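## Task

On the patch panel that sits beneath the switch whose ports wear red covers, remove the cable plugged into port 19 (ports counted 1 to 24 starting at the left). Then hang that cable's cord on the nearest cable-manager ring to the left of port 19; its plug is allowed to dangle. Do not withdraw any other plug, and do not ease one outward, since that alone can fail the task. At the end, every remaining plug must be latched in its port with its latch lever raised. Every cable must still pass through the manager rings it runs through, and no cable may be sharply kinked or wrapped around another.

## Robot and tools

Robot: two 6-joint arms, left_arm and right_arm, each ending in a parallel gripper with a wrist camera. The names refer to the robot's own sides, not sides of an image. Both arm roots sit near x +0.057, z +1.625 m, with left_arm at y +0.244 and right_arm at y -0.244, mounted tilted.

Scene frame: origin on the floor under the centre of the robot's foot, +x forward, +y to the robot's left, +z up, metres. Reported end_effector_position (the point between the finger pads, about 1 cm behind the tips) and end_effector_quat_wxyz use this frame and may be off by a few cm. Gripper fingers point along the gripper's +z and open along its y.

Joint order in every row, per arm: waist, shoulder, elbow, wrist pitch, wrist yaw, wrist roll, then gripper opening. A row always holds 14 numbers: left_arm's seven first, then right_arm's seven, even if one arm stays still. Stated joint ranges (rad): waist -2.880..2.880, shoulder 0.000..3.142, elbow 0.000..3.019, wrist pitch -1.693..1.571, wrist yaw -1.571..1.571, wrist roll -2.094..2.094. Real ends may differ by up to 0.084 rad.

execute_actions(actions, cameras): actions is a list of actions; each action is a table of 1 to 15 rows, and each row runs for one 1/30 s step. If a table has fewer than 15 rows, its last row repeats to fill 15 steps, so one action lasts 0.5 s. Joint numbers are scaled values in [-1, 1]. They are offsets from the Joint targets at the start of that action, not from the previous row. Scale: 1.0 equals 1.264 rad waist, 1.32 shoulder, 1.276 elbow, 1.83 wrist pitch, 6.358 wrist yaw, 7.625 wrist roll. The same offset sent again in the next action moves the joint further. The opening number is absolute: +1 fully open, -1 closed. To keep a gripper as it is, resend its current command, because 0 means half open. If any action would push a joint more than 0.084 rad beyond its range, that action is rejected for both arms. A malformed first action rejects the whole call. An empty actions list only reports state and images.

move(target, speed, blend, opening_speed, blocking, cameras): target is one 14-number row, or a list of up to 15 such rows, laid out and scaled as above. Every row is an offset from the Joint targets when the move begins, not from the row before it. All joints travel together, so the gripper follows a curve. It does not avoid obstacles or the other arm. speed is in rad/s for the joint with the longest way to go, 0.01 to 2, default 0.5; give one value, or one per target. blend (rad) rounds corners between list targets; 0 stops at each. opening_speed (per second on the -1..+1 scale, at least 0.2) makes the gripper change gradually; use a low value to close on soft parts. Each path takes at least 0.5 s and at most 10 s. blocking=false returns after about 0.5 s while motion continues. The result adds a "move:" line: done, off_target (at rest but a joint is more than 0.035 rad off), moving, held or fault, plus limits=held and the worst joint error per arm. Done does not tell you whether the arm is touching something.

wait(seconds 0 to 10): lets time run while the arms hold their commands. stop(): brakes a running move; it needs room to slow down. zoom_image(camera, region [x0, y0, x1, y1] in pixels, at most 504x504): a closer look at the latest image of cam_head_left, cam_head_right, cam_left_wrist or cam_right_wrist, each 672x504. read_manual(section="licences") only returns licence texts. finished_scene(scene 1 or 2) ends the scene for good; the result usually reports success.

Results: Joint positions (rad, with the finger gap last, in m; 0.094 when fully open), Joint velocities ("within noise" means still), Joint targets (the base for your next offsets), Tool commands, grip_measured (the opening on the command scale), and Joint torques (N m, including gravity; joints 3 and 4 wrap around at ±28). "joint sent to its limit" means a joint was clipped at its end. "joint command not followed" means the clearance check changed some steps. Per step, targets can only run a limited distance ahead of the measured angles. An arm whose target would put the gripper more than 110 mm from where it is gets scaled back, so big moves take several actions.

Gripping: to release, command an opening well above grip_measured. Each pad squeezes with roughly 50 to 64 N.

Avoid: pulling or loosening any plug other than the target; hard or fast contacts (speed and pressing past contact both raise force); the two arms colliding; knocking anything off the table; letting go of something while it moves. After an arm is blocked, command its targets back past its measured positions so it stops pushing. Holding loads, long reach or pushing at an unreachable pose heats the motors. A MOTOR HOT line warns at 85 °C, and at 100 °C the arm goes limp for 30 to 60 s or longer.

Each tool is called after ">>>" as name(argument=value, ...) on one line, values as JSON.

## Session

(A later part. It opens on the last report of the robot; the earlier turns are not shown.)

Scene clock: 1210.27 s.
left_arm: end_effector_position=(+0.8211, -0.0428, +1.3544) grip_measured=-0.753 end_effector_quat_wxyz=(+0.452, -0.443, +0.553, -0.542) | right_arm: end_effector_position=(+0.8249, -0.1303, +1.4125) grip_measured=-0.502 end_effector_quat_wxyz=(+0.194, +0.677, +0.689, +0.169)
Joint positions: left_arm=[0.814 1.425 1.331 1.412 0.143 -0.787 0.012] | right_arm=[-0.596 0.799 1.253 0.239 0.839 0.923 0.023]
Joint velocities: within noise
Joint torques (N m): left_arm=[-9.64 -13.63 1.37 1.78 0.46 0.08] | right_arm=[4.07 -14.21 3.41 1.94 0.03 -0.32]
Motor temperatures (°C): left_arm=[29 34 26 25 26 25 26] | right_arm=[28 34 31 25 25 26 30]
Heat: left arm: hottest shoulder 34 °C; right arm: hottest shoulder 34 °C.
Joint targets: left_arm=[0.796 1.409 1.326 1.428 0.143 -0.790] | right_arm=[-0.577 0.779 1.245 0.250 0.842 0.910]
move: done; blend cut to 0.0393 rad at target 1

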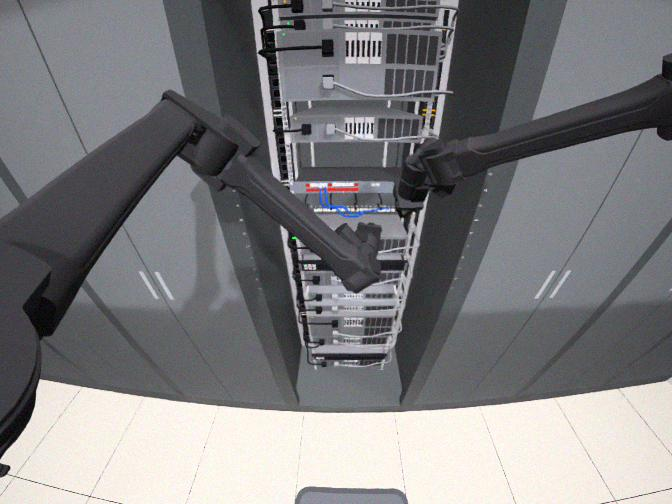

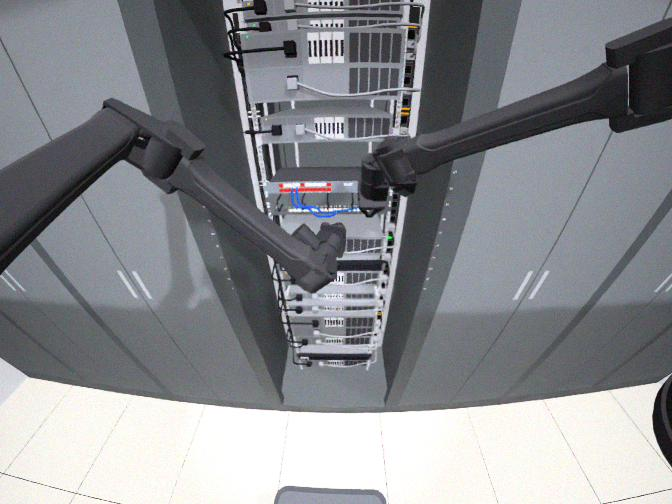

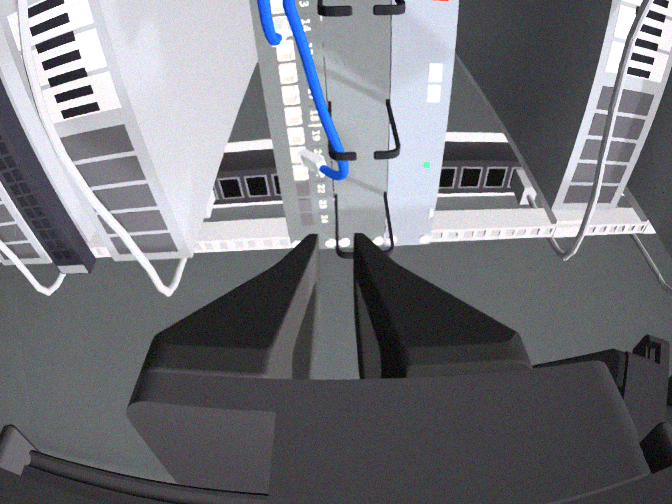

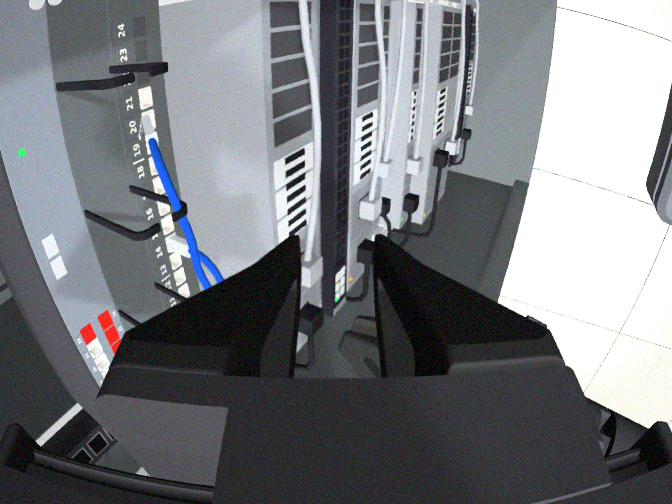

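>>> move(target=[0.24,-0.13,-0.19,0.038,0,0,-0.75, 0,0,0,0,0,0,-0.5], speed=0.35)

>>> zoom_image(camera="cam_left_wrist", region=[180, 0, 480, 260])

Scene clock: 1227.43 s.
left_arm: end_effector_position=(+0.7832, +0.0890, +1.3333) grip_measured=-0.753 end_effector_quat_wxyz=(+0.508, -0.389, +0.621, -0.452) | right_arm: end_effector_position=(+0.8249, -0.1302, +1.4126) grip_measured=-0.502 end_effector_quat_wxyz=(+0.194, +0.677, +0.689, +0.169)
Joint positions: left_arm=[1.088 1.251 1.089 1.481 0.143 -0.787 0.012] | right_arm=[-0.596 0.799 1.253 0.239 0.839 0.923 0.023]
Joint velocities: within noise
Joint torques (N m): left_arm=[-2.67 -14.86 1.06 2.11 0.37 0.06] | right_arm=[4.25 -14.21 3.47 1.91 0.04 -0.32]
Motor temperatures (°C): left_arm=[29 33 26 25 26 25 26] | right_arm=[28 34 30 25 25 26 30]
Heat: left arm: hottest shoulder 33 °C; right arm: hottest shoulder 34 °C.
Joint targets: left_arm=[1.099 1.238 1.084 1.497 0.143 -0.790] | right_arm=[-0.577 0.779 1.245 0.250 0.842 0.910]
move: done

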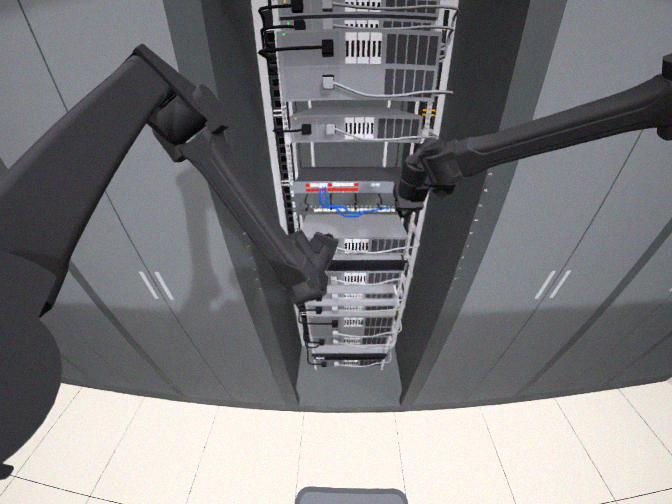

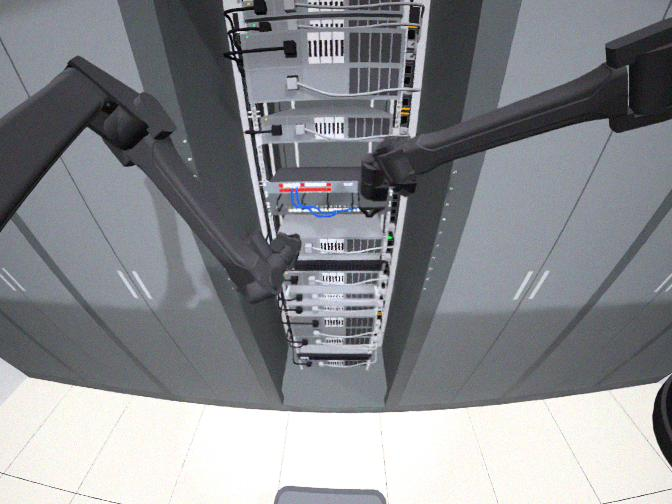

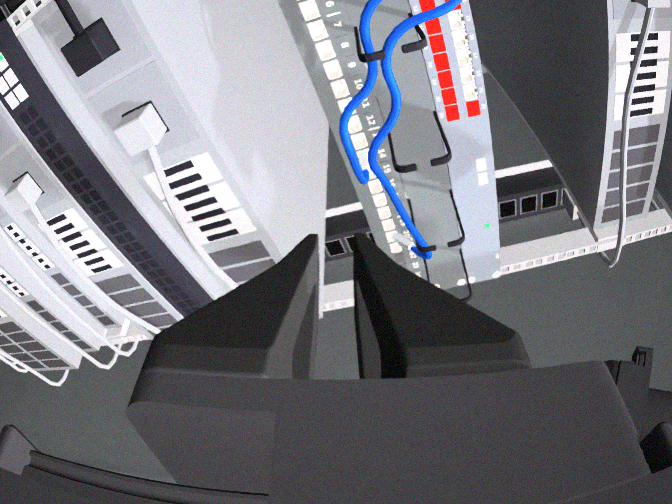

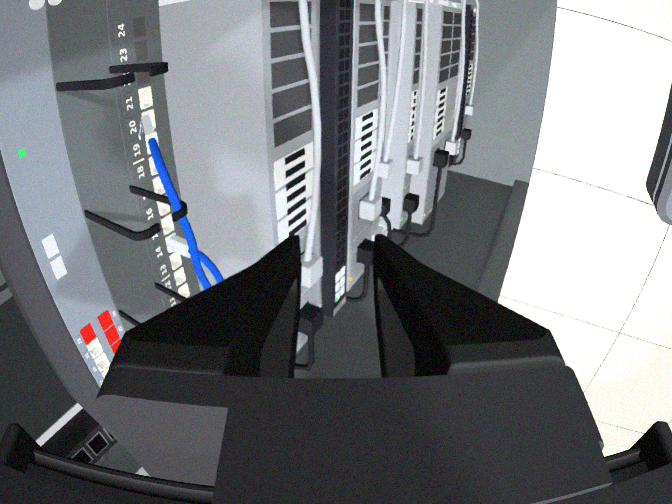

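Scaled by 1.680 from the camera's 672x504 image, which has a finer 960x720 frame.

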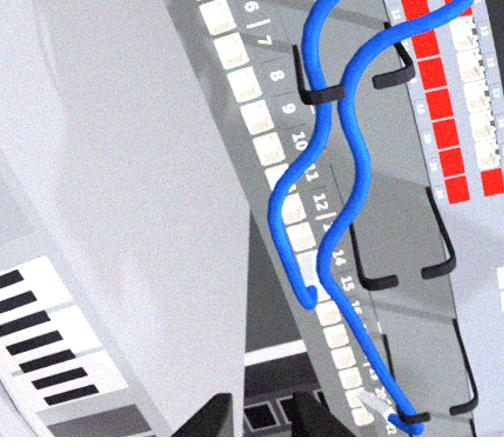

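>>> zoom_image(camera="cam_left_wrist", region=[330, 10, 450, 100])

>>> zoom_image(camera="cam_left_wrist", region=[330, 120, 480, 280])

Scaled by 4.200 from the camera's 672x504 image, which has a finer 960x720 frame.

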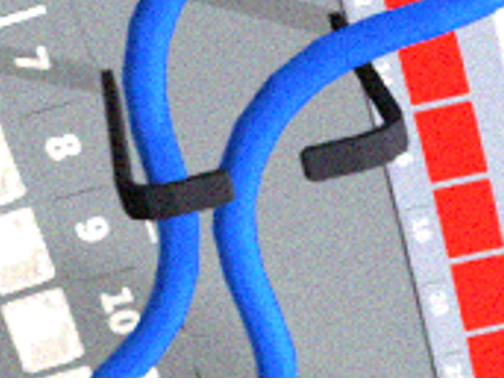

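Scaled by 3.150 from the camera's 672x504 image, which has a finer 960x720 frame.

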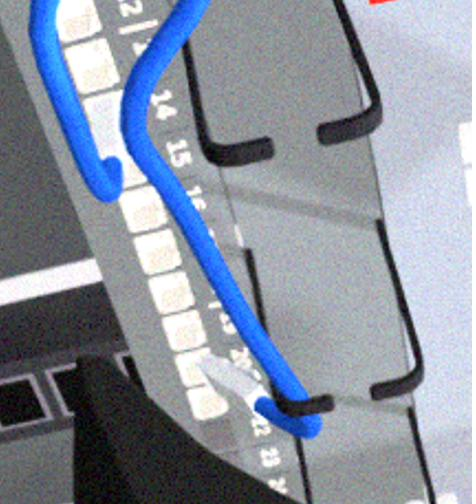

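>>> zoom_image(camera="cam_left_wrist", region=[350, 30, 410, 80])

>>> zoom_image(camera="cam_head_left", region=[300, 175, 360, 225])

>>> zoom_image(camera="cam_head_right", region=[270, 175, 330, 225])

Scaled by 8.400 from the camera's 672x504 image, which has a finer 960x720 frame.

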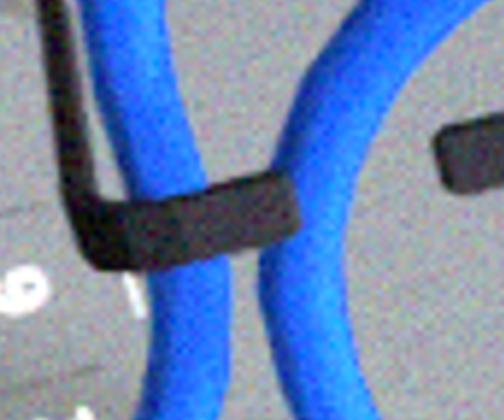

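Scaled by 8.400 from the camera's 672x504 image, which has a finer 960x720 frame.

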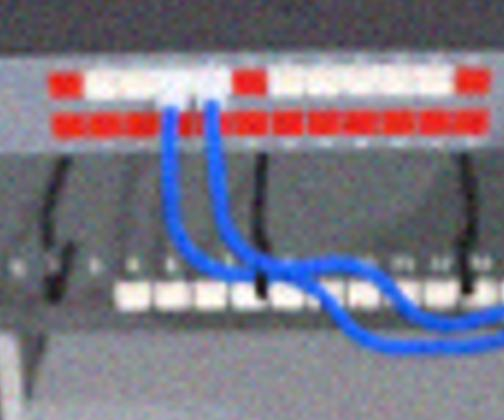

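Scaled by 8.400 from the camera's 672x504 image, which has a finer 960x720 frame.

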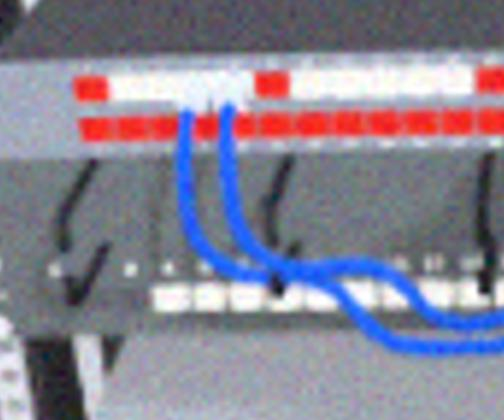

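>>> finished_scene(scene=1)

The scene is finished: the task was done.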